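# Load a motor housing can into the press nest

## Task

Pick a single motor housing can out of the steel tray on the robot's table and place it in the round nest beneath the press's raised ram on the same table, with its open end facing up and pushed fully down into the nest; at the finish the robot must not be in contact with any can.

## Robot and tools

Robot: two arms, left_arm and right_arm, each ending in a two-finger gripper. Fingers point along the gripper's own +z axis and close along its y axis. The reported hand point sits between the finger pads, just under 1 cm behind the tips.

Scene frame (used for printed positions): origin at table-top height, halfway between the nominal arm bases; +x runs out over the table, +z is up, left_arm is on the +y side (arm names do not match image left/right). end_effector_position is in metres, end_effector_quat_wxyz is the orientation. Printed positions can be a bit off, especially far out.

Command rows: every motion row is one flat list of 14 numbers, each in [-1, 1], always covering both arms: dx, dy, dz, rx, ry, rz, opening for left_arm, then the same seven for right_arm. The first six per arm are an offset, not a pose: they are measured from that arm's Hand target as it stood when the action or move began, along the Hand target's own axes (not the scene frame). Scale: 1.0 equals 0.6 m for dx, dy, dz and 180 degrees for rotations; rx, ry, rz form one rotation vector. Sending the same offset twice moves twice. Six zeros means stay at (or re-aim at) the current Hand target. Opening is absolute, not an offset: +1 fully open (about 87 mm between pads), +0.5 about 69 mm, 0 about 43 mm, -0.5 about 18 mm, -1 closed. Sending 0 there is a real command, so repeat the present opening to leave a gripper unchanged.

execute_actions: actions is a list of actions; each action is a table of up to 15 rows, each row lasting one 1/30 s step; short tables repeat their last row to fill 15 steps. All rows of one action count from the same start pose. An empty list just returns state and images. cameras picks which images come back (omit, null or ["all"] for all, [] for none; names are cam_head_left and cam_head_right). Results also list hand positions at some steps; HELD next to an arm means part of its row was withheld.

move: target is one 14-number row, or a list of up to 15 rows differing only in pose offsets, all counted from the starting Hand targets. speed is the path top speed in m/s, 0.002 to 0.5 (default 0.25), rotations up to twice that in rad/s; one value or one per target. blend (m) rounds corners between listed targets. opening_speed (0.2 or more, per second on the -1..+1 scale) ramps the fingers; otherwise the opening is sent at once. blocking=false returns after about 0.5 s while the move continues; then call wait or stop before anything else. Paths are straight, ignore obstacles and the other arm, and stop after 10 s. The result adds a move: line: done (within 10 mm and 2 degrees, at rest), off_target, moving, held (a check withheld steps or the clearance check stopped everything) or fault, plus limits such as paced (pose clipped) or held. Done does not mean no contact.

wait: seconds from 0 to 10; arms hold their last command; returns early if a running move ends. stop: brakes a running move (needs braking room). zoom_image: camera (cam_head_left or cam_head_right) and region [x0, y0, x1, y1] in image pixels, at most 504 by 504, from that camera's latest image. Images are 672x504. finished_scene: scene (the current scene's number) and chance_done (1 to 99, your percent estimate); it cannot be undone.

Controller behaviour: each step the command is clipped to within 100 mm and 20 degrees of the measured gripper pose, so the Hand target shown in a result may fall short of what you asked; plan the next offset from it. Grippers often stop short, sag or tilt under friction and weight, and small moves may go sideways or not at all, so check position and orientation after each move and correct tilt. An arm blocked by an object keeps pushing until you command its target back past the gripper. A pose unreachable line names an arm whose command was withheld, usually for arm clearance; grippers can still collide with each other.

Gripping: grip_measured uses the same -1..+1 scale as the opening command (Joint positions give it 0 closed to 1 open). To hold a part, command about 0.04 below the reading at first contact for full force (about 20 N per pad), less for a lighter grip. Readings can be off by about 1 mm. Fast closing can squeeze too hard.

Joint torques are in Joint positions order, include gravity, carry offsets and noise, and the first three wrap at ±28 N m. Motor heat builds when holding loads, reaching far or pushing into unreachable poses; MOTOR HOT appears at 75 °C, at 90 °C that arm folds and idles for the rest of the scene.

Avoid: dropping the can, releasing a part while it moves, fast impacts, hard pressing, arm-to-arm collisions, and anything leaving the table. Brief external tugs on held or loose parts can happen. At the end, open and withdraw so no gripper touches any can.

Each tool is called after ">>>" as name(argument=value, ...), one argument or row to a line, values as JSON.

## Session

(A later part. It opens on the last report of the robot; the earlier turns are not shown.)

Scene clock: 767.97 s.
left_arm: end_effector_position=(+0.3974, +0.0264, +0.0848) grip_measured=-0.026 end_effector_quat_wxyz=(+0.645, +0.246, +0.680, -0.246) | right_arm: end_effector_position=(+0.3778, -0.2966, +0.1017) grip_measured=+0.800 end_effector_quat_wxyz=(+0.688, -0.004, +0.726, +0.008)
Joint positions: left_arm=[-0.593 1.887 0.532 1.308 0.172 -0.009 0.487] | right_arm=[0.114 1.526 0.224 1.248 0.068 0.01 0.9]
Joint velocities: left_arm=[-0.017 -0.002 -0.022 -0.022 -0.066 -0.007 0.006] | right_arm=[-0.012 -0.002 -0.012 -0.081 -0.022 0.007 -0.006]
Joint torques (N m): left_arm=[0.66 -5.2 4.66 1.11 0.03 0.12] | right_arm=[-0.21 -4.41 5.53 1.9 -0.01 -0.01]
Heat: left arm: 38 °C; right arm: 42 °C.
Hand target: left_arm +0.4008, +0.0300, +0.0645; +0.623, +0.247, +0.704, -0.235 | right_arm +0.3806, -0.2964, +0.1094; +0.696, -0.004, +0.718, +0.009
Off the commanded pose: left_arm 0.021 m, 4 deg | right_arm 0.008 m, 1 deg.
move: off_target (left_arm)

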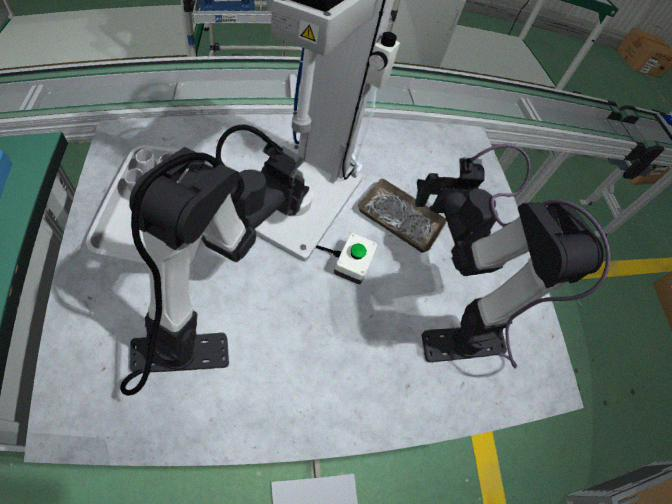

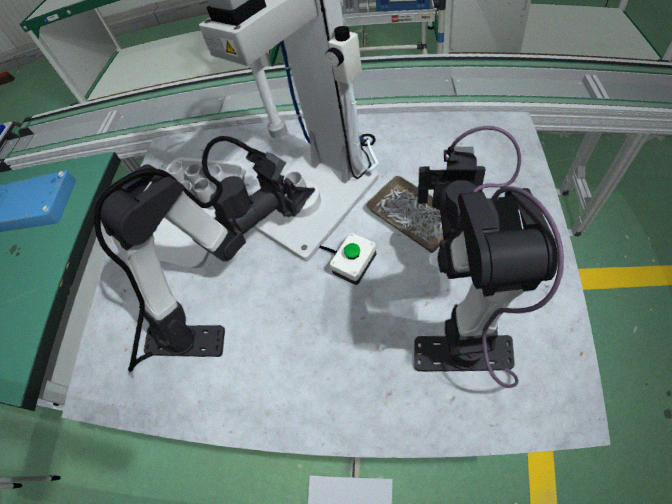

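>>> move(
  target=[0, 0, 0.014, 0, 0.006, 0, -0.15, 0,0,0,0,0,0,0.8],
  speed=0.03,
)

>>> zoom_image(
  camera="cam_head_right",
  region=[270, 160, 330, 220],
)

>>> zoom_image(
  camera="cam_head_left",
  region=[265, 160, 325, 220],
)

Scene clock: 771.67 s.
left_arm: end_effector_position=(+0.3995, +0.0246, +0.0839) grip_measured=-0.026 end_effector_quat_wxyz=(+0.641, +0.248, +0.683, -0.246) | right_arm: end_effector_position=(+0.3778, -0.2966, +0.1017) grip_measured=+0.800 end_effector_quat_wxyz=(+0.688, -0.004, +0.726, +0.008)
Joint positions: left_arm=[-0.593 1.887 0.547 1.283 0.174 -0.009 0.487] | right_arm=[0.114 1.526 0.224 1.248 0.068 0.01 0.9]
Joint velocities: left_arm=[-0.012 -0.007 -0.012 -0.022 -0.022 -0.051 0.001] | right_arm=[-0.002 0.012 -0.002 -0.051 0.007 -0.007 0.002]
Joint torques (N m): left_arm=[0.31 -4.88 6.61 0.88 -0.04 0.13] | right_arm=[-0.23 -4.42 5.53 1.9 -0.01 0]
Heat: left arm: 38 °C; right arm: 42 °C.
Hand target: left_arm +0.4072, +0.0247, +0.0633; +0.616, +0.249, +0.710, -0.233 | right_arm +0.3806, -0.2964, +0.1094; +0.696, -0.004, +0.718, +0.009
Off the commanded pose: left_arm 0.022 m, 4 deg | right_arm 0.008 m, 1 deg.
move: off_target (left_arm)

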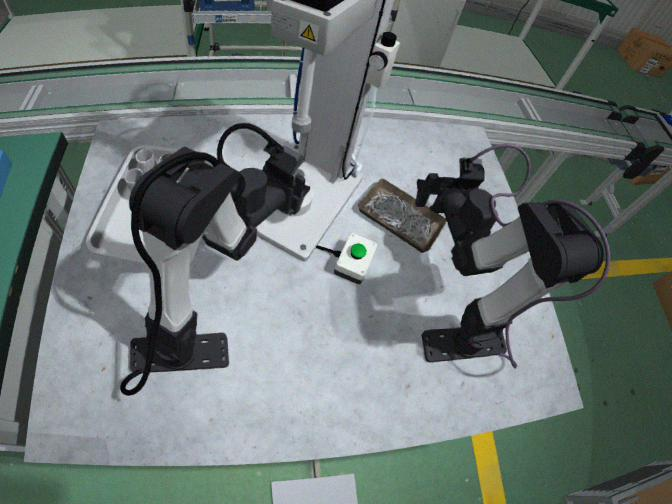

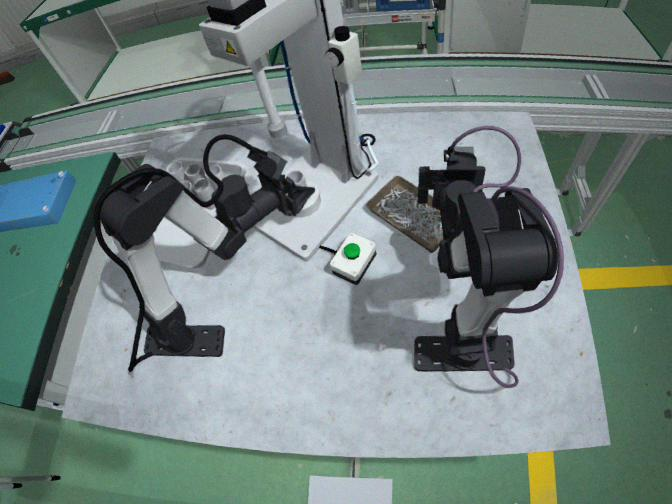

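Scaled by 8.400.

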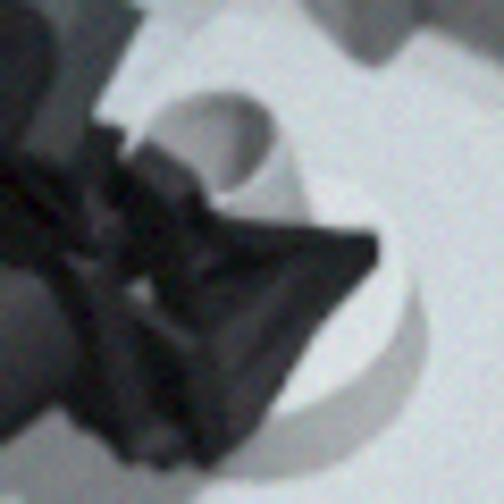

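Scaled by 8.400.

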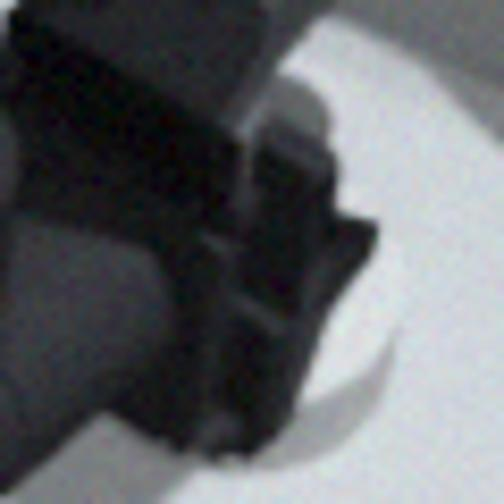

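>>> move(
  target=[0.004, -0.008, 0.006, 0, 0.006, 0, -0.15, 0,0,0,0,0,0,0.8],
  speed=0.03,
  cameras=[],
)

>>> move(
  target=[0.004, 0.012, 0.004, 0, 0.003, 0, -0.15, 0,0,0,0,0,0,0.8],
  speed=0.03,
)

>>> zoom_image(
  camera="cam_head_right",
  region=[270, 160, 330, 220],
)

>>> zoom_image(
  camera="cam_head_left",
  region=[265, 160, 325, 220],
)

Scene clock: 775.60 s.
left_arm: end_effector_position=(+0.3992, +0.0209, +0.0838) grip_measured=-0.027 end_effector_quat_wxyz=(+0.639, +0.250, +0.684, -0.248) | right_arm: end_effector_position=(+0.3778, -0.2966, +0.1017) grip_measured=+0.800 end_effector_quat_wxyz=(+0.688, -0.004, +0.726, +0.008)
Joint positions: left_arm=[-0.6 1.887 0.557 1.268 0.174 -0.009 0.486] | right_arm=[0.114 1.526 0.224 1.248 0.068 0.01 0.9]
Joint velocities: left_arm=[-0.002 0.002 -0.017 -0.007 -0.125 0.066 -0.004] | right_arm=[-0.002 0.007 -0.002 -0.051 -0.022 -0.007 0.01]
Joint torques (N m): left_arm=[-0.66 -4.83 7.12 0.69 -0.16 0.14] | right_arm=[-0.23 -4.42 5.53 1.9 -0.01 -0.01]
Heat: left arm: 39 °C; right arm: 42 °C.
Hand target: left_arm +0.4067, +0.0188, +0.0605; +0.610, +0.251, +0.716, -0.231 | right_arm +0.3806, -0.2964, +0.1094; +0.696, -0.004, +0.718, +0.009
Off the commanded pose: left_arm 0.024 m, 5 deg | right_arm 0.008 m, 1 deg.
move: off_target (left_arm)
No camera images: "cameras" was empty.

Scene clock: 776.40 s.
left_arm: end_effector_position=(+0.4014, +0.0224, +0.0839) grip_measured=-0.028 end_effector_quat_wxyz=(+0.638, +0.251, +0.685, -0.247) | right_arm: end_effector_position=(+0.3778, -0.2966, +0.1017) grip_measured=+0.800 end_effector_quat_wxyz=(+0.688, -0.004, +0.726, +0.008)
Joint positions: left_arm=[-0.593 1.887 0.562 1.261 0.18 -0.007 0.486] | right_arm=[0.114 1.526 0.224 1.248 0.068 0.01 0.9]
Joint velocities: left_arm=[-0.017 -0.012 -0.012 0.007 -0.022 0.066 -0.001] | right_arm=[0.012 0.002 0.007 -0.007 0.007 0.11 0.002]
Joint torques (N m): left_arm=[0.58 -4 7.68 0.65 -0.01 0.15] | right_arm=[-0.23 -4.41 5.53 1.9 -0.01 0]
Heat: left arm: 39 °C; right arm: 42 °C.
Hand target: left_arm +0.4128, +0.0231, +0.0577; +0.606, +0.252, +0.719, -0.229 | right_arm +0.3806, -0.2964, +0.1094; +0.696, -0.004, +0.718, +0.009
Off the commanded pose: left_arm 0.029 m, 6 deg | right_arm 0.008 m, 1 deg.
move: off_target (left_arm)

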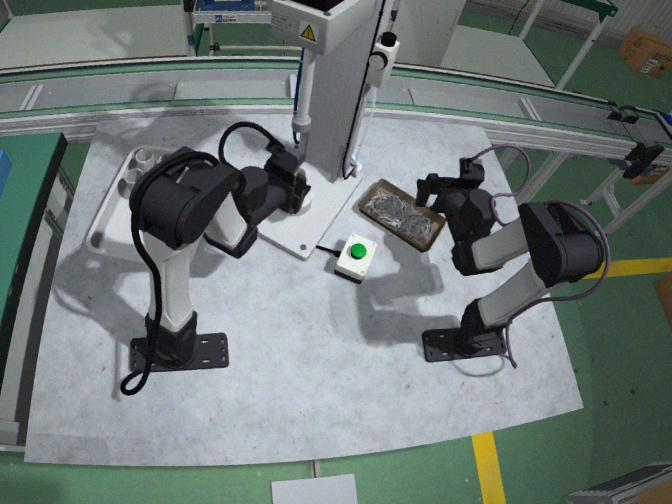

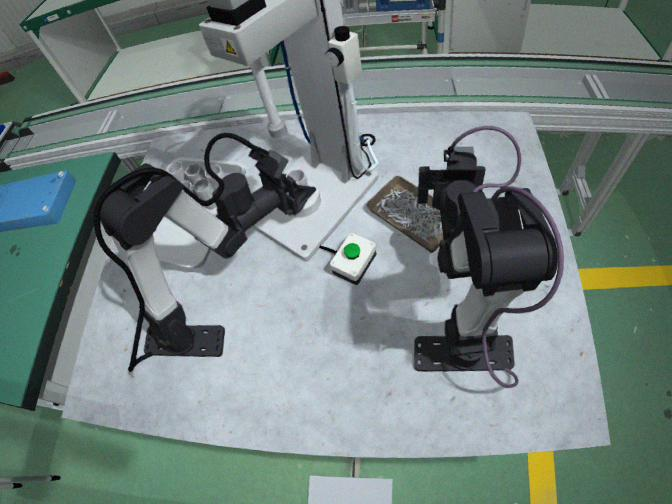

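Scaled by 8.400.

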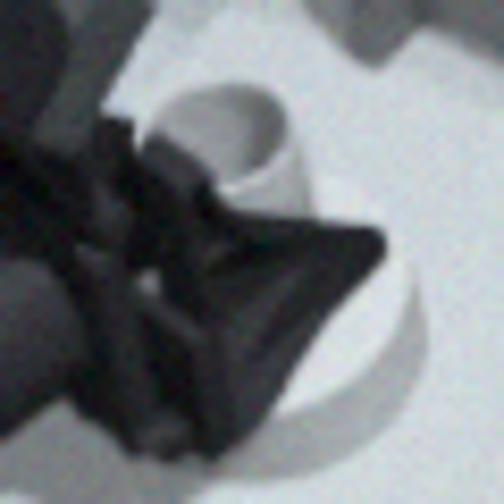

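Scaled by 8.400.

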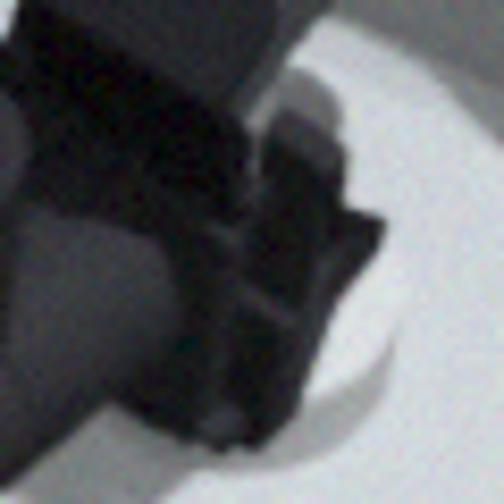

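>>> move(
  target=[0, 0, -0.008, 0, 0, 0, -0.04, 0,0,0,0,0,0,0.8],
  speed=0.03,
  opening_speed=0.25,
)

>>> zoom_image(
  camera="cam_head_right",
  region=[270, 160, 330, 220],
)

>>> zoom_image(
  camera="cam_head_left",
  region=[265, 160, 325, 220],
)

Scene clock: 782.67 s.
left_arm: end_effector_position=(+0.4015, +0.0225, +0.0839) grip_measured=-0.028 end_effector_quat_wxyz=(+0.638, +0.251, +0.685, -0.247) | right_arm: end_effector_position=(+0.3778, -0.2966, +0.1017) grip_measured=+0.800 end_effector_quat_wxyz=(+0.688, -0.004, +0.726, +0.008)
Joint positions: left_arm=[-0.593 1.887 0.562 1.261 0.18 -0.007 0.486] | right_arm=[0.114 1.526 0.224 1.248 0.068 0.01 0.9]
Joint velocities: left_arm=[-0.017 -0.012 -0.007 -0.007 0.037 0.095 0.004] | right_arm=[0.002 -0.012 0.007 -0.037 0.051 0.037 -0.006]
Joint torques (N m): left_arm=[0.94 -5.34 6.48 0.67 -0.01 0.2] | right_arm=[-0.21 -4.41 5.53 1.9 -0.01 0]
Heat: left arm: 40 °C; right arm: 42 °C.
Hand target: left_arm +0.4092, +0.0262, +0.0585; +0.606, +0.252, +0.718, -0.229 | right_arm +0.3806, -0.2964, +0.1094; +0.696, -0.004, +0.718, +0.009
Off the commanded pose: left_arm 0.027 m, 6 deg | right_arm 0.008 m, 1 deg.
move: off_target (left_arm)

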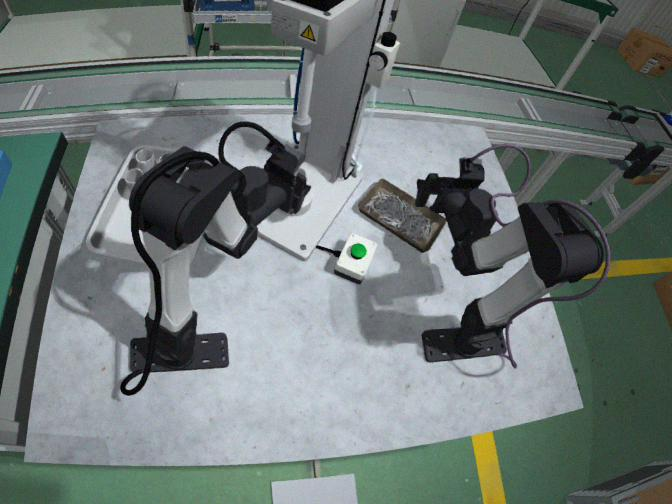

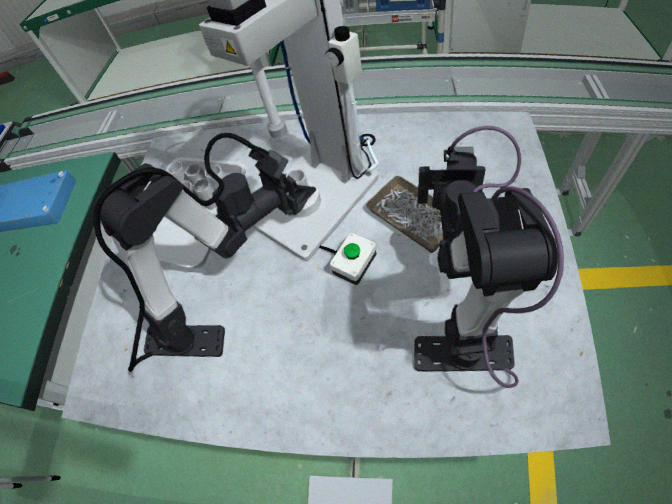

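Scaled by 8.400.

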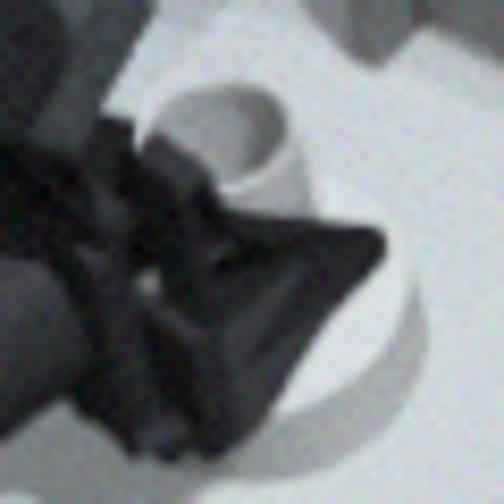

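Scaled by 8.400.

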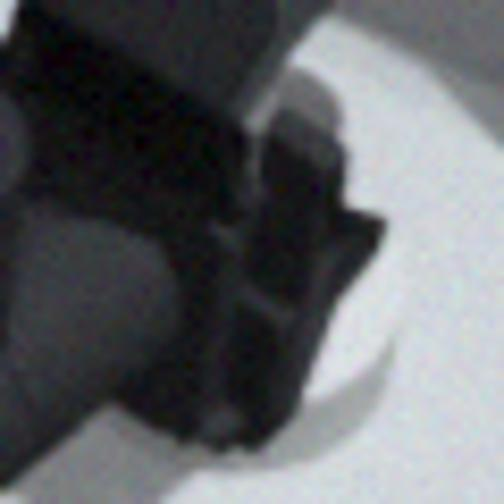

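>>> move(
  target=[0, -0.008, -0.012, 0, -0.004, 0, -0.15, 0,0,0,0,0,0,0.8],
  speed=0.03,
  cameras=[],
)

>>> move(
  target=[0.004, 0.008, 0, 0, 0, 0, -0.15, 0,0,0,0,0,0,0.8],
  speed=0.03,
  cameras=[],
)

>>> move(
  target=[0.004, 0, 0.012, 0, 0.004, 0, -0.15, 0,0,0,0,0,0,0.8],
  speed=0.03,
  cameras=[],
)

Scene clock: 786.47 s.
left_arm: end_effector_position=(+0.4013, +0.0226, +0.0839) grip_measured=-0.028 end_effector_quat_wxyz=(+0.639, +0.251, +0.684, -0.247) | right_arm: end_effector_position=(+0.3778, -0.2966, +0.1017) grip_measured=+0.800 end_effector_quat_wxyz=(+0.688, -0.004, +0.726, +0.008)
Joint positions: left_arm=[-0.593 1.887 0.561 1.263 0.18 -0.007 0.486] | right_arm=[0.114 1.526 0.224 1.248 0.068 0.01 0.9]
Joint velocities: left_arm=[0.002 -0.012 0.017 0.051 0.007 -0.022 0.006] | right_arm=[0.007 -0.007 -0.022 -0.037 -0.007 -0.022 0.025]
Joint torques (N m): left_arm=[-0.28 -6.41 4 0.95 -0.13 0.14] | right_arm=[-0.21 -4.42 5.53 1.9 -0.01 0]
Heat: left arm: 40 °C; right arm: 42 °C.
Hand target: left_arm +0.4007, +0.0270, +0.0599; +0.611, +0.251, +0.715, -0.231 | right_arm +0.3806, -0.2964, +0.1094; +0.696, -0.004, +0.718, +0.009
Off the commanded pose: left_arm 0.025 m, 5 deg | right_arm 0.008 m, 1 deg.
move: off_target (left_arm)
No camera images: "cameras" was empty.

Scene clock: 787.17 s.
left_arm: end_effector_position=(+0.4013, +0.0228, +0.0841) grip_measured=-0.028 end_effector_quat_wxyz=(+0.639, +0.251, +0.684, -0.247) | right_arm: end_effector_position=(+0.3778, -0.2966, +0.1017) grip_measured=+0.800 end_effector_quat_wxyz=(+0.688, -0.004, +0.726, +0.008)
Joint positions: left_arm=[-0.592 1.887 0.561 1.264 0.181 -0.007 0.486] | right_arm=[0.114 1.526 0.224 1.248 0.068 0.01 0.9]
Joint velocities: left_arm=[-0.017 0.012 -0.002 0.022 -0.007 -0.007 0.011] | right_arm=[-0.017 -0.012 -0.007 -0.051 -0.022 0.051 0.01]
Joint torques (N m): left_arm=[1.22 -5.41 3.96 1.03 0.03 0.18] | right_arm=[-0.23 -4.42 5.53 1.9 -0.01 -0.01]
Heat: left arm: 40 °C; right arm: 42 °C.
Hand target: left_arm +0.4034, +0.0309, +0.0575; +0.611, +0.251, +0.715, -0.231 | right_arm +0.3806, -0.2964, +0.1094; +0.696, -0.004, +0.718, +0.009
Off the commanded pose: left_arm 0.028 m, 5 deg | right_arm 0.008 m, 1 deg.
move: off_target (left_arm)
No camera images: "cameras" was empty.

Scene clock: 787.87 s.
left_arm: end_effector_position=(+0.4013, +0.0227, +0.0837) grip_measured=-0.028 end_effector_quat_wxyz=(+0.639, +0.251, +0.684, -0.247) | right_arm: end_effector_position=(+0.3778, -0.2966, +0.1017) grip_measured=+0.800 end_effector_quat_wxyz=(+0.688, -0.004, +0.726, +0.008)
Joint positions: left_arm=[-0.592 1.889 0.561 1.266 0.181 -0.007 0.486] | right_arm=[0.114 1.526 0.224 1.248 0.068 0.01 0.9]
Joint velocities: left_arm=[-0.012 -0.012 -0.022 0.007 -0.037 -0.007 -0.009] | right_arm=[-0.002 -0.007 -0.007 0.037 -0.066 0.022 -0.01]
Joint torques (N m): left_arm=[0.83 -3.85 6.08 0.8 -0.04 0.19] | right_arm=[-0.23 -4.42 5.53 1.9 -0.01 0]
Heat: left arm: 40 °C; right arm: 42 °C.
Hand target: left_arm +0.4085, +0.0265, +0.0539; +0.606, +0.252, +0.718, -0.229 | right_arm +0.3806, -0.2964, +0.1094; +0.696, -0.004, +0.718, +0.009
Off the commanded pose: left_arm 0.031 m, 6 deg | right_arm 0.008 m, 1 deg.
move: off_target (left_arm)
No camera images: "cameras" was empty.

>>> move(
  target=[-0.036, -0.008, -0.007, 0, -0.012, 0, -0.15, 0,0,0,0,0,0,0.8],
  speed=0.06,
  cameras=[],
)

>>> move(
  target=[0, 0, 0, 0, 0, 0, 0.3, 0,0,0,0,0,0,0.8],
  opening_speed=0.2,
)

>>> zoom_image(
  camera="cam_head_right",
  region=[270, 160, 330, 220],
)

>>> zoom_image(
  camera="cam_head_left",
  region=[265, 160, 325, 220],
)

Scene clock: 793.73 s.
left_arm: end_effector_position=(+0.4012, +0.0227, +0.0840) grip_measured=-0.028 end_effector_quat_wxyz=(+0.637, +0.252, +0.686, -0.246) | right_arm: end_effector_position=(+0.3778, -0.2966, +0.1017) grip_measured=+0.800 end_effector_quat_wxyz=(+0.688, -0.004, +0.726, +0.008)
Joint positions: left_arm=[-0.592 1.881 0.563 1.249 0.181 -0.005 0.486] | right_arm=[0.114 1.526 0.224 1.248 0.068 0.01 0.9]
Joint velocities: left_arm=[-0.002 -0.002 0.002 0.066 -0.022 -0.007 0.004] | right_arm=[-0.007 0.002 -0.017 0.022 -0.022 0.007 0.006]
Joint torques (N m): left_arm=[-0.4 -8.76 5.83 0.8 -0.16 0.04] | right_arm=[-0.23 -4.42 5.53 1.9 -0.01 -0.01]
Heat: left arm: 40 °C; right arm: 42 °C.
Hand target: left_arm +0.4053, +0.0234, +0.0760; +0.620, +0.248, +0.707, -0.234 | right_arm +0.3806, -0.2964, +0.1094; +0.696, -0.004, +0.718, +0.009
Off the commanded pose: left_arm 0.009 m, 3 deg | right_arm 0.008 m, 1 deg.
move: off_target (left_arm)
No camera images: "cameras" was empty.

Scene clock: 796.20 s.
left_arm: end_effector_position=(+0.4031, +0.0199, +0.0844) grip_measured=+0.300 end_effector_quat_wxyz=(+0.634, +0.253, +0.688, -0.247) | right_arm: end_effector_position=(+0.3778, -0.2966, +0.1017) grip_measured=+0.800 end_effector_quat_wxyz=(+0.688, -0.004, +0.726, +0.008)
Joint positions: left_arm=[-0.596 1.881 0.578 1.227 0.179 -0.005 0.65] | right_arm=[0.114 1.526 0.224 1.248 0.068 0.01 0.9]
Joint velocities: left_arm=[-0.012 0.007 0.012 -0.022 0.007 0.037 0.001] | right_arm=[-0.002 -0.017 0.012 -0.037 -0.022 -0.066 -0.002]
Joint torques (N m): left_arm=[-0.02 -8.96 4.88 1.01 -0.11 0.04] | right_arm=[-0.23 -4.41 5.53 1.9 -0.01 0]
Heat: left arm: 40 °C; right arm: 42 °C.
Hand target: left_arm +0.4054, +0.0235, +0.0761; +0.620, +0.248, +0.707, -0.234 | right_arm +0.3806, -0.2964, +0.1094; +0.696, -0.004, +0.718, +0.009
Off the commanded pose: left_arm 0.009 m, 3 deg | right_arm 0.008 m, 1 deg.
move: off_target (left_arm)

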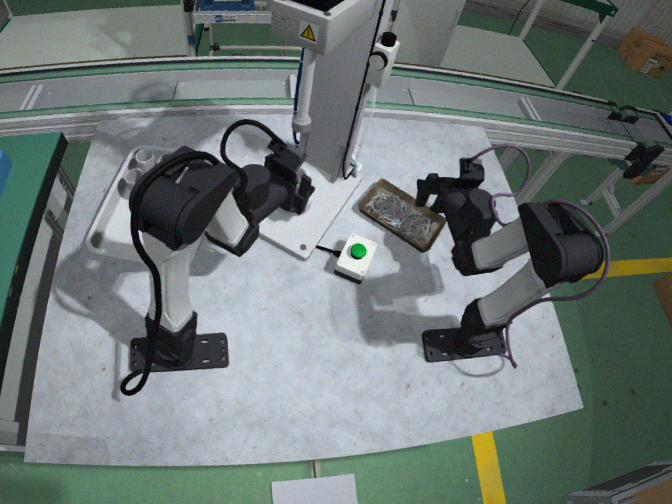

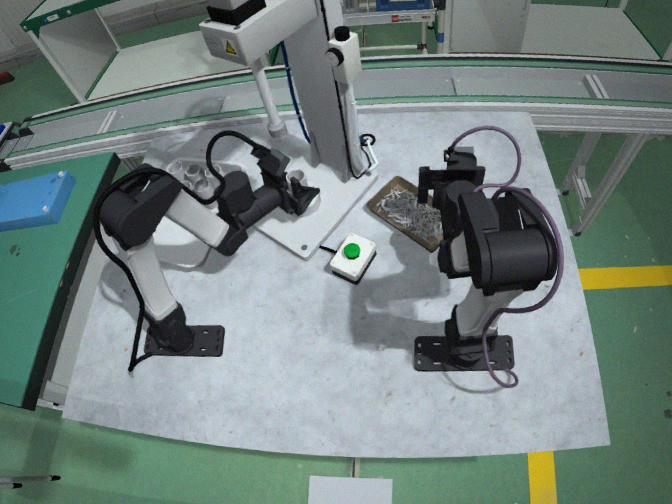

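Scaled by 8.400.

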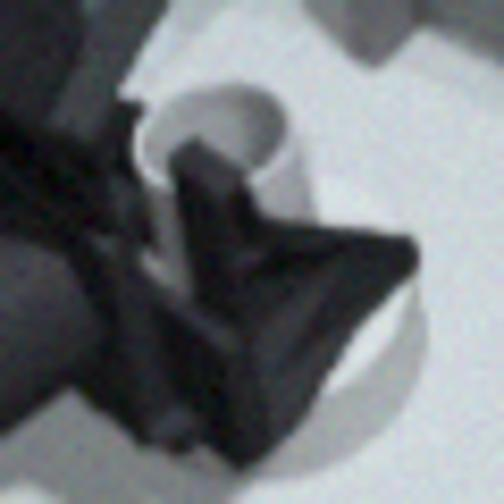

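Scaled by 8.400.

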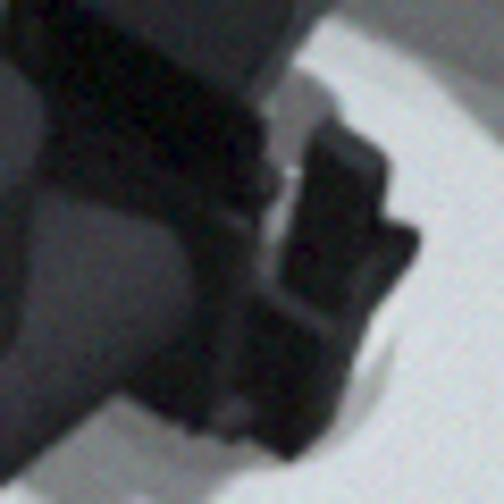

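>>> move(
  target=[-0.008, 0, 0, 0, 0, 0, 0.8, 0,0,0,0,0,0,0.8],
  opening_speed=0.4,
  cameras=[],
)

>>> move(
  target=[-0.025, 0, -0.17, 0, 0, 0, 0.8, 0,0,0,0,0,0,0.8],
  speed=0.08,
)

>>> zoom_image(
  camera="cam_head_right",
  region=[270, 160, 330, 220],
)

>>> zoom_image(
  camera="cam_head_left",
  region=[265, 160, 325, 220],
)

Scene clock: 806.87 s.
left_arm: end_effector_position=(+0.4048, +0.0218, +0.0808) grip_measured=+0.800 end_effector_quat_wxyz=(+0.626, +0.250, +0.698, -0.240) | right_arm: end_effector_position=(+0.3778, -0.2966, +0.1017) grip_measured=+0.800 end_effector_quat_wxyz=(+0.688, -0.004, +0.726, +0.008)
Joint positions: left_arm=[-0.596 1.873 0.587 1.184 0.165 -0.005 0.9] | right_arm=[0.114 1.526 0.224 1.248 0.068 0.01 0.9]
Joint velocities: left_arm=[0.002 0.012 0.007 -0.007 0.154 -0.037 -0.014] | right_arm=[-0.002 0.007 -0.022 -0.022 -0.051 -0.037 0.01]
Joint torques (N m): left_arm=[0.08 -9.98 4.79 1.16 0.02 0.04] | right_arm=[-0.23 -4.41 5.53 1.9 -0.01 0]
Heat: left arm: 39 °C; right arm: 42 °C.
Hand target: left_arm +0.4059, +0.0231, +0.0807; +0.620, +0.248, +0.707, -0.234 | right_arm +0.3806, -0.2964, +0.1094; +0.696, -0.004, +0.718, +0.009
Off the commanded pose: left_arm 0.002 m, 1 deg | right_arm 0.008 m, 1 deg.
move: done
No camera images: "cameras" was empty.

Scene clock: 808.90 s.
left_arm: end_effector_position=(+0.3316, +0.0842, +0.1098) grip_measured=+0.800 end_effector_quat_wxyz=(+0.618, +0.244, +0.709, -0.234) | right_arm: end_effector_position=(+0.3778, -0.2966, +0.1017) grip_measured=+0.800 end_effector_quat_wxyz=(+0.688, -0.004, +0.726, +0.008)
Joint positions: left_arm=[-0.531 1.361 0.274 0.959 0.214 -0.003 0.9] | right_arm=[0.114 1.526 0.224 1.248 0.068 0.01 0.9]
Joint velocities: left_arm=[0.002 -0.002 0.012 -0.007 -0.007 -0.081 -0.01] | right_arm=[0.007 0.007 0.002 -0.007 0.037 -0.051 -0.006]
Joint torques (N m): left_arm=[0.62 -6.12 4.34 1.55 0.2 0.17] | right_arm=[-0.21 -4.41 5.53 1.9 -0.01 0]
Heat: left arm: 39 °C; right arm: 42 °C.
Hand target: left_arm +0.3300, +0.0865, +0.1115; +0.620, +0.249, +0.707, -0.233 | right_arm +0.3806, -0.2964, +0.1094; +0.696, -0.004, +0.718, +0.009
Off the commanded pose: left_arm 0.004 m, 0 deg | right_arm 0.008 m, 1 deg.
move: done

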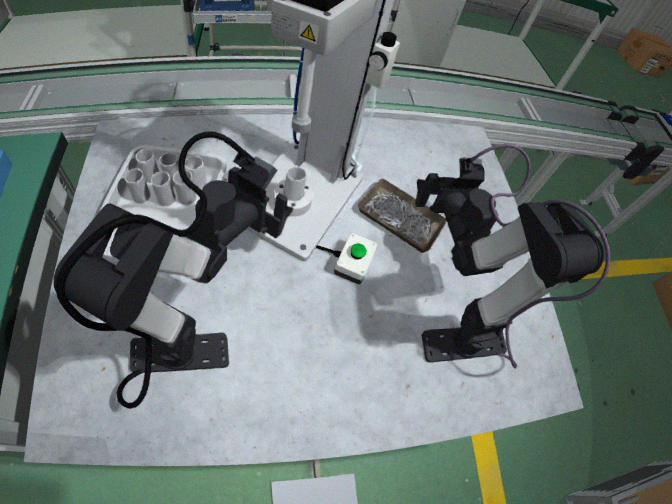

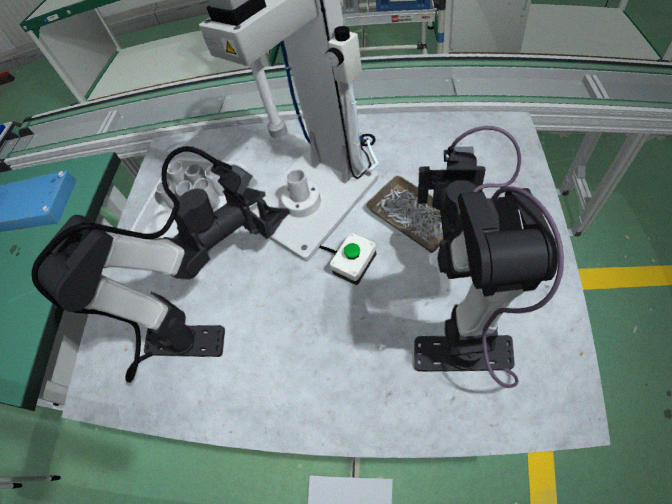

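Scaled by 8.400.

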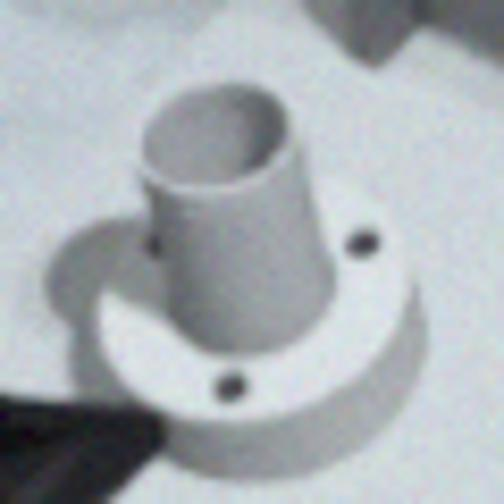

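Scaled by 8.400.

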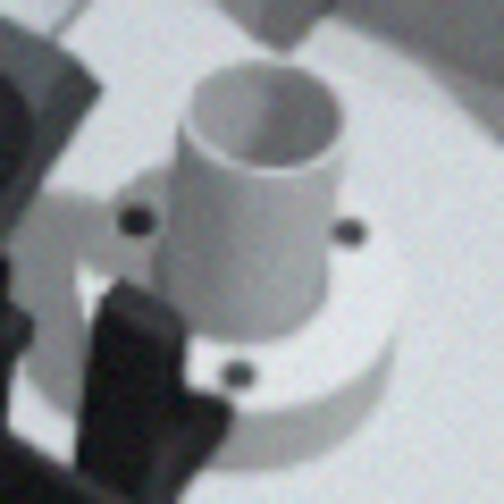

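>>> zoom_image(
  camera="cam_head_left",
  region=[110, 140, 220, 220],
)

>>> zoom_image(
  camera="cam_head_left",
  region=[270, 155, 320, 215],
)

Scaled by 4.582.

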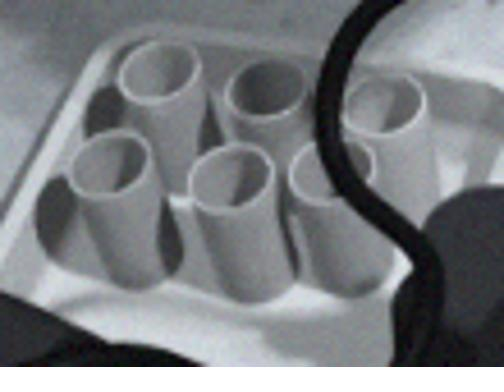

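Scaled by 8.400.

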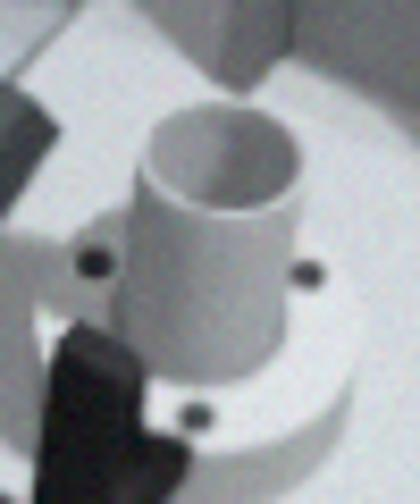

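>>> move(
  target=[
    [-0.1, 0, 0.0, 0, -0.02, 0, -1, 0,0,0,0,0,0,0.8],
    [-0.115, -0.003, 0.19, 0, -0.028, 0, -1, 0,0,0,0,0,0,0.8],
  ],
  speed=0.12,
  opening_speed=1.5,
)

>>> zoom_image(
  camera="cam_head_right",
  region=[260, 150, 340, 230],
)

>>> zoom_image(
  camera="cam_head_left",
  region=[255, 140, 335, 220],
)

Scene clock: 829.33 s.
left_arm: end_effector_position=(+0.4047, +0.0250, +0.1555) grip_measured=-1.000 end_effector_quat_wxyz=(+0.659, +0.244, +0.667, -0.247) | right_arm: end_effector_position=(+0.3778, -0.2966, +0.1017) grip_measured=+0.800 end_effector_quat_wxyz=(+0.688, -0.004, +0.726, +0.008)
Joint positions: left_arm=[-0.586 1.642 0.623 1.009 0.175 -0.007 0] | right_arm=[0.114 1.526 0.224 1.248 0.068 0.01 0.9]
Joint velocities: left_arm=[0.007 0.007 0.007 -0.037 0.022 -0.022 0] | right_arm=[0.007 -0.002 0.007 0.007 -0.066 0.022 -0.01]
Joint torques (N m): left_arm=[-1.94 -3.52 14.04 0.72 -0.18 -0.1] | right_arm=[-0.21 -4.41 5.53 1.9 -0.01 -0.01]
Heat: left arm: 40 °C; right arm: 42 °C.
Hand target: left_arm +0.4237, +0.0079, +0.1632; +0.650, +0.238, +0.679, -0.245 | right_arm +0.3806, -0.2964, +0.1094; +0.696, -0.004, +0.718, +0.009
Off the commanded pose: left_arm 0.027 m, 2 deg | right_arm 0.008 m, 1 deg.
move: off_target (left_arm)

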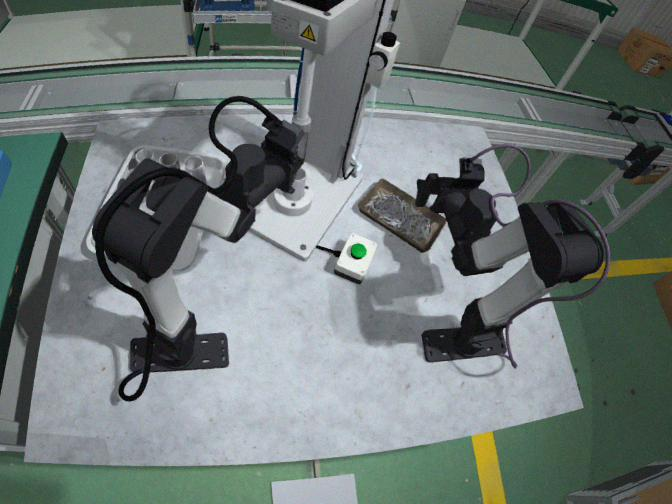

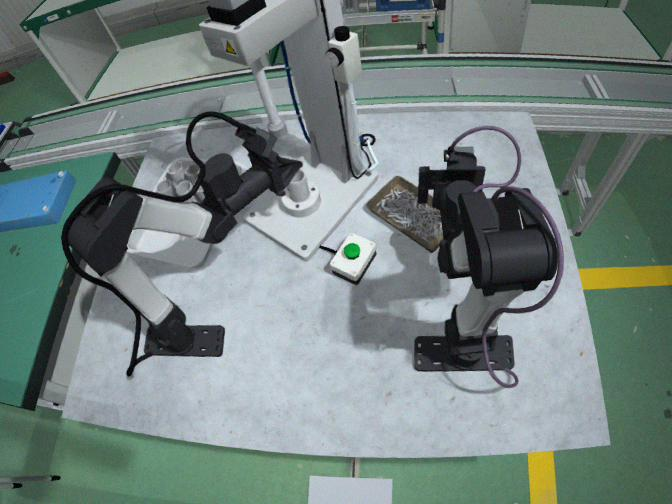

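Scaled by 6.300.

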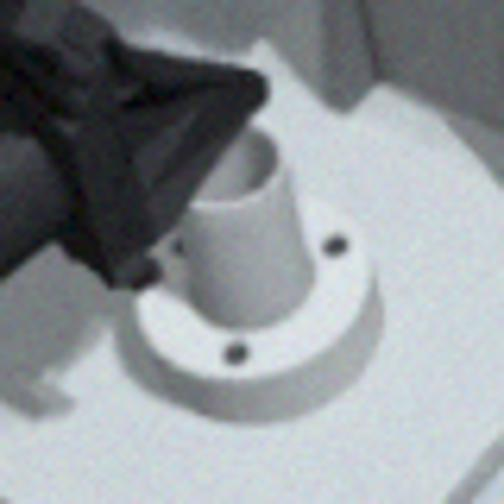

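Scaled by 6.300.

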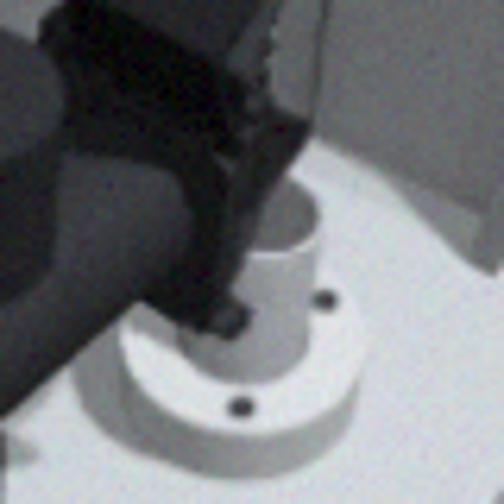

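>>> move(
  target=[0.04, 0, -0.03, 0, 0, 0, -1, 0,0,0,0,0,0,0.8],
  speed=0.05,
)

>>> zoom_image(
  camera="cam_head_right",
  region=[260, 150, 340, 230],
)

>>> zoom_image(
  camera="cam_head_left",
  region=[255, 140, 335, 220],
)

Scene clock: 833.73 s.
left_arm: end_effector_position=(+0.4072, +0.0239, +0.1555) grip_measured=-1.000 end_effector_quat_wxyz=(+0.669, +0.241, +0.658, -0.248) | right_arm: end_effector_position=(+0.3778, -0.2966, +0.1017) grip_measured=+0.800 end_effector_quat_wxyz=(+0.688, -0.004, +0.726, +0.008)
Joint positions: left_arm=[-0.586 1.672 0.617 1.073 0.172 -0.008 0] | right_arm=[0.114 1.526 0.224 1.248 0.068 0.01 0.9]
Joint velocities: left_arm=[0.002 -0.012 -0.012 0.007 0.007 -0.037 0] | right_arm=[0.007 -0.007 0.007 -0.007 -0.022 0.007 0.002]
Joint torques (N m): left_arm=[-1.14 -4.9 6.2 1.22 -0.13 -0.04] | right_arm=[-0.23 -4.42 5.55 1.9 -0.01 0]
Heat: left arm: 44 °C; right arm: 42 °C.
Hand target: left_arm +0.4086, +0.0199, +0.1400; +0.650, +0.238, +0.679, -0.245 | right_arm +0.3806, -0.2964, +0.1094; +0.696, -0.004, +0.718, +0.009
Off the commanded pose: left_arm 0.016 m, 3 deg | right_arm 0.008 m, 1 deg.
move: off_target (left_arm)

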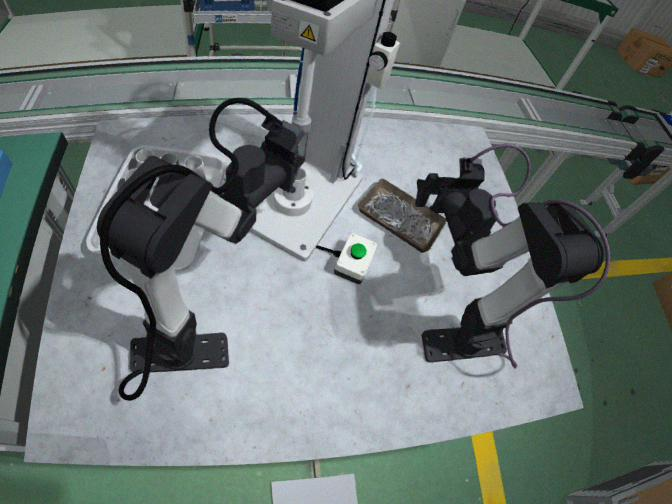

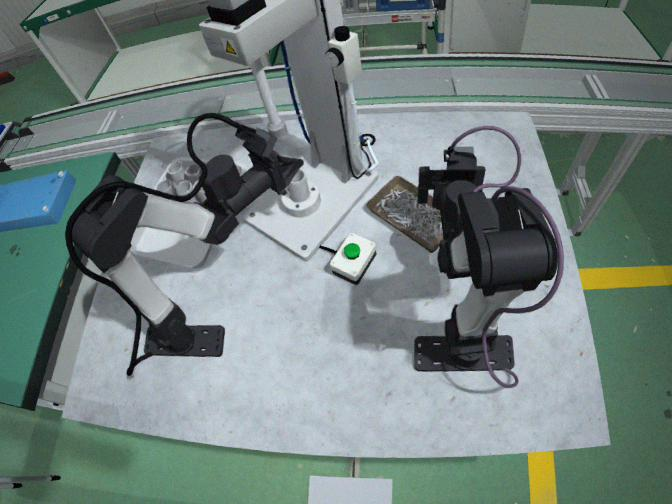

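Scaled by 6.300.

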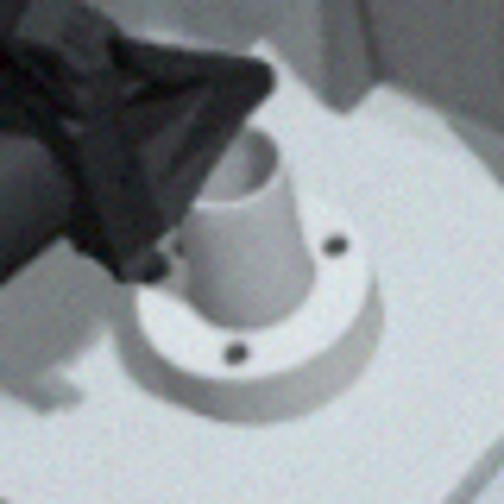

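Scaled by 6.300.

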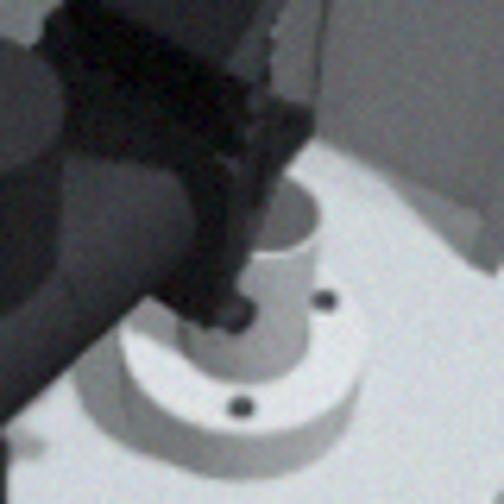

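>>> move(
  target=[0.045, 0, 0, 0, 0.008, 0, -1, 0,0,0,0,0,0,0.8],
  speed=0.04,
)

>>> zoom_image(
  camera="cam_head_right",
  region=[260, 150, 340, 230],
)

>>> zoom_image(
  camera="cam_head_left",
  region=[255, 140, 335, 220],
)

Scene clock: 839.30 s.
left_arm: end_effector_position=(+0.4098, +0.0216, +0.1468) grip_measured=-1.000 end_effector_quat_wxyz=(+0.678, +0.237, +0.650, -0.249) | right_arm: end_effector_position=(+0.3778, -0.2966, +0.1017) grip_measured=+0.800 end_effector_quat_wxyz=(+0.688, -0.004, +0.726, +0.008)
Joint positions: left_arm=[-0.591 1.738 0.606 1.177 0.164 -0.008 0] | right_arm=[0.114 1.526 0.224 1.248 0.068 0.01 0.9]
Joint velocities: left_arm=[-0.002 -0.007 -0.002 0.081 -0.051 -0.007 0] | right_arm=[-0.012 -0.002 -0.007 0.007 -0.007 -0.022 0.006]
Joint torques (N m): left_arm=[-0.76 -4.27 4.18 0.98 -0.07 -0.01] | right_arm=[-0.23 -4.41 5.53 1.9 -0.01 0]
Heat: left arm: 44 °C; right arm: 42 °C.
Hand target: left_arm +0.4071, +0.0202, +0.1126; +0.641, +0.241, +0.687, -0.242 | right_arm +0.3806, -0.2964, +0.1094; +0.696, -0.004, +0.718, +0.009
Off the commanded pose: left_arm 0.034 m, 6 deg | right_arm 0.008 m, 1 deg.
move: off_target (left_arm)

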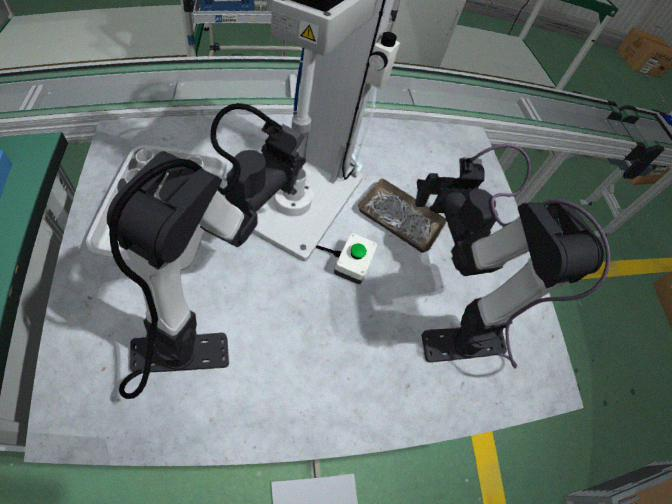

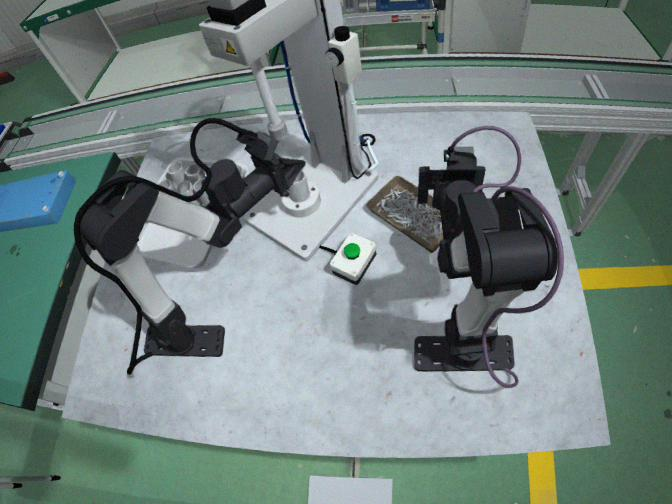

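Scaled by 6.300.

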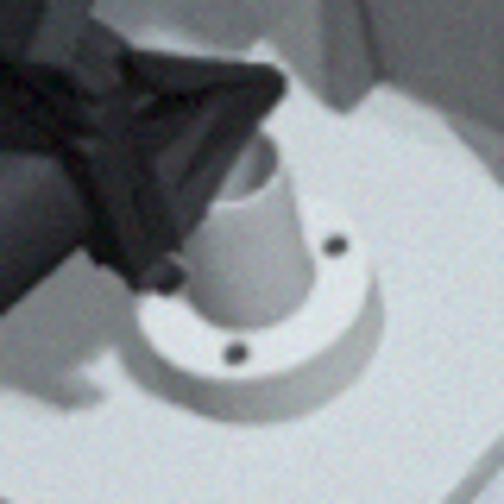

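Scaled by 6.300.

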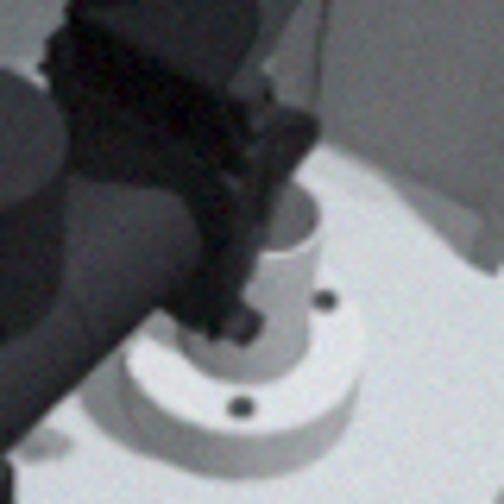

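>>> move(
  target=[0.0, 0, 0.0, 0, 0.04, 0, -1, 0,0,0,0,0,0,0.8],
  speed=0.05,
)

>>> zoom_image(
  camera="cam_head_right",
  region=[260, 150, 340, 230],
)

>>> zoom_image(
  camera="cam_head_left",
  region=[255, 140, 335, 220],
)

Scene clock: 845.00 s.
left_arm: end_effector_position=(+0.4029, +0.0258, +0.1431) grip_measured=-1.000 end_effector_quat_wxyz=(+0.653, +0.243, +0.675, -0.243) | right_arm: end_effector_position=(+0.3778, -0.2966, +0.1017) grip_measured=+0.800 end_effector_quat_wxyz=(+0.688, -0.004, +0.726, +0.008)
Joint positions: left_arm=[-0.591 1.666 0.606 1.031 0.164 -0.007 0] | right_arm=[0.114 1.526 0.224 1.248 0.068 0.01 0.9]
Joint velocities: left_arm=[-0.007 -0.012 0.012 0.037 0.037 -0.007 0] | right_arm=[0.017 -0.002 -0.007 -0.037 -0.037 0.022 -0.002]
Joint torques (N m): left_arm=[-0.9 -5.05 9.33 -0.03 -0.05 0.14] | right_arm=[-0.23 -4.41 5.53 1.9 -0.01 -0.01]
Heat: left arm: 43 °C; right arm: 42 °C.
Hand target: left_arm +0.4076, +0.0200, +0.1128; +0.597, +0.255, +0.726, -0.226 | right_arm +0.3806, -0.2964, +0.1094; +0.696, -0.004, +0.718, +0.009
Off the commanded pose: left_arm 0.031 m, 9 deg | right_arm 0.008 m, 1 deg.
move: off_target (left_arm)

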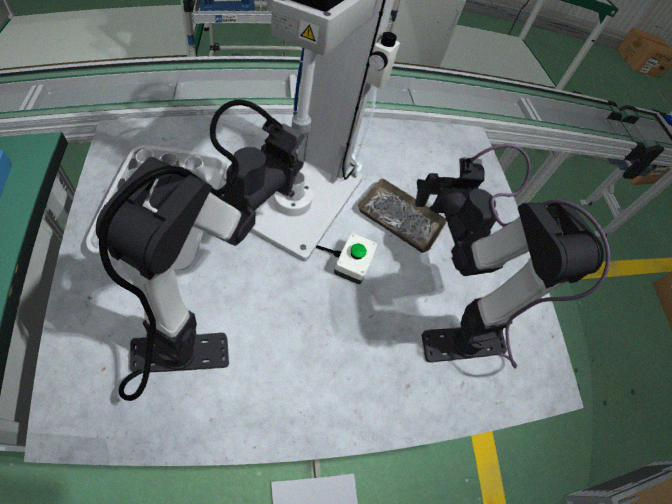

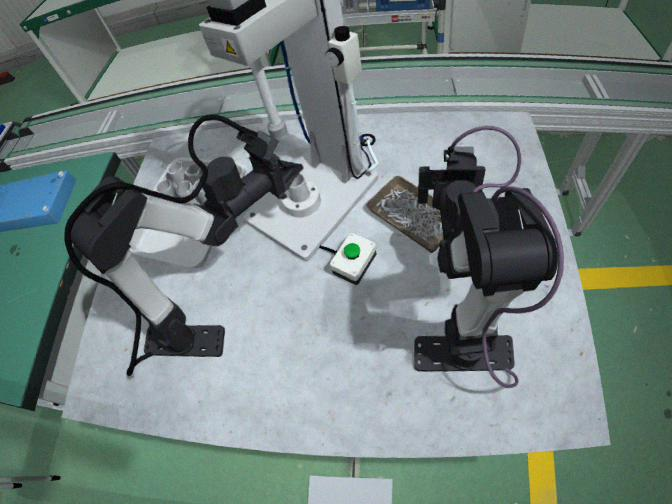

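Scaled by 6.300.

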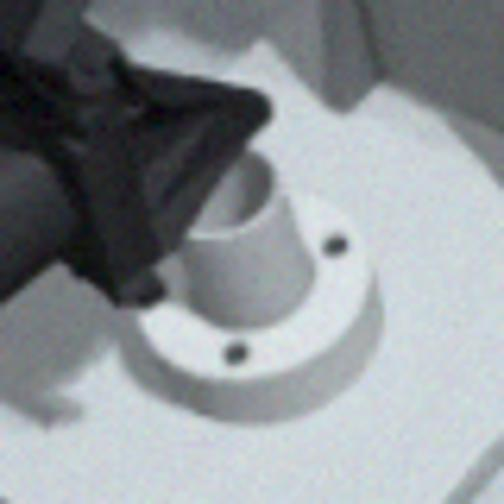

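Scaled by 6.300.

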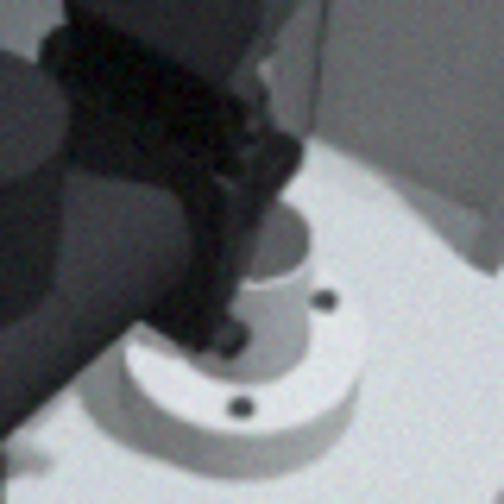

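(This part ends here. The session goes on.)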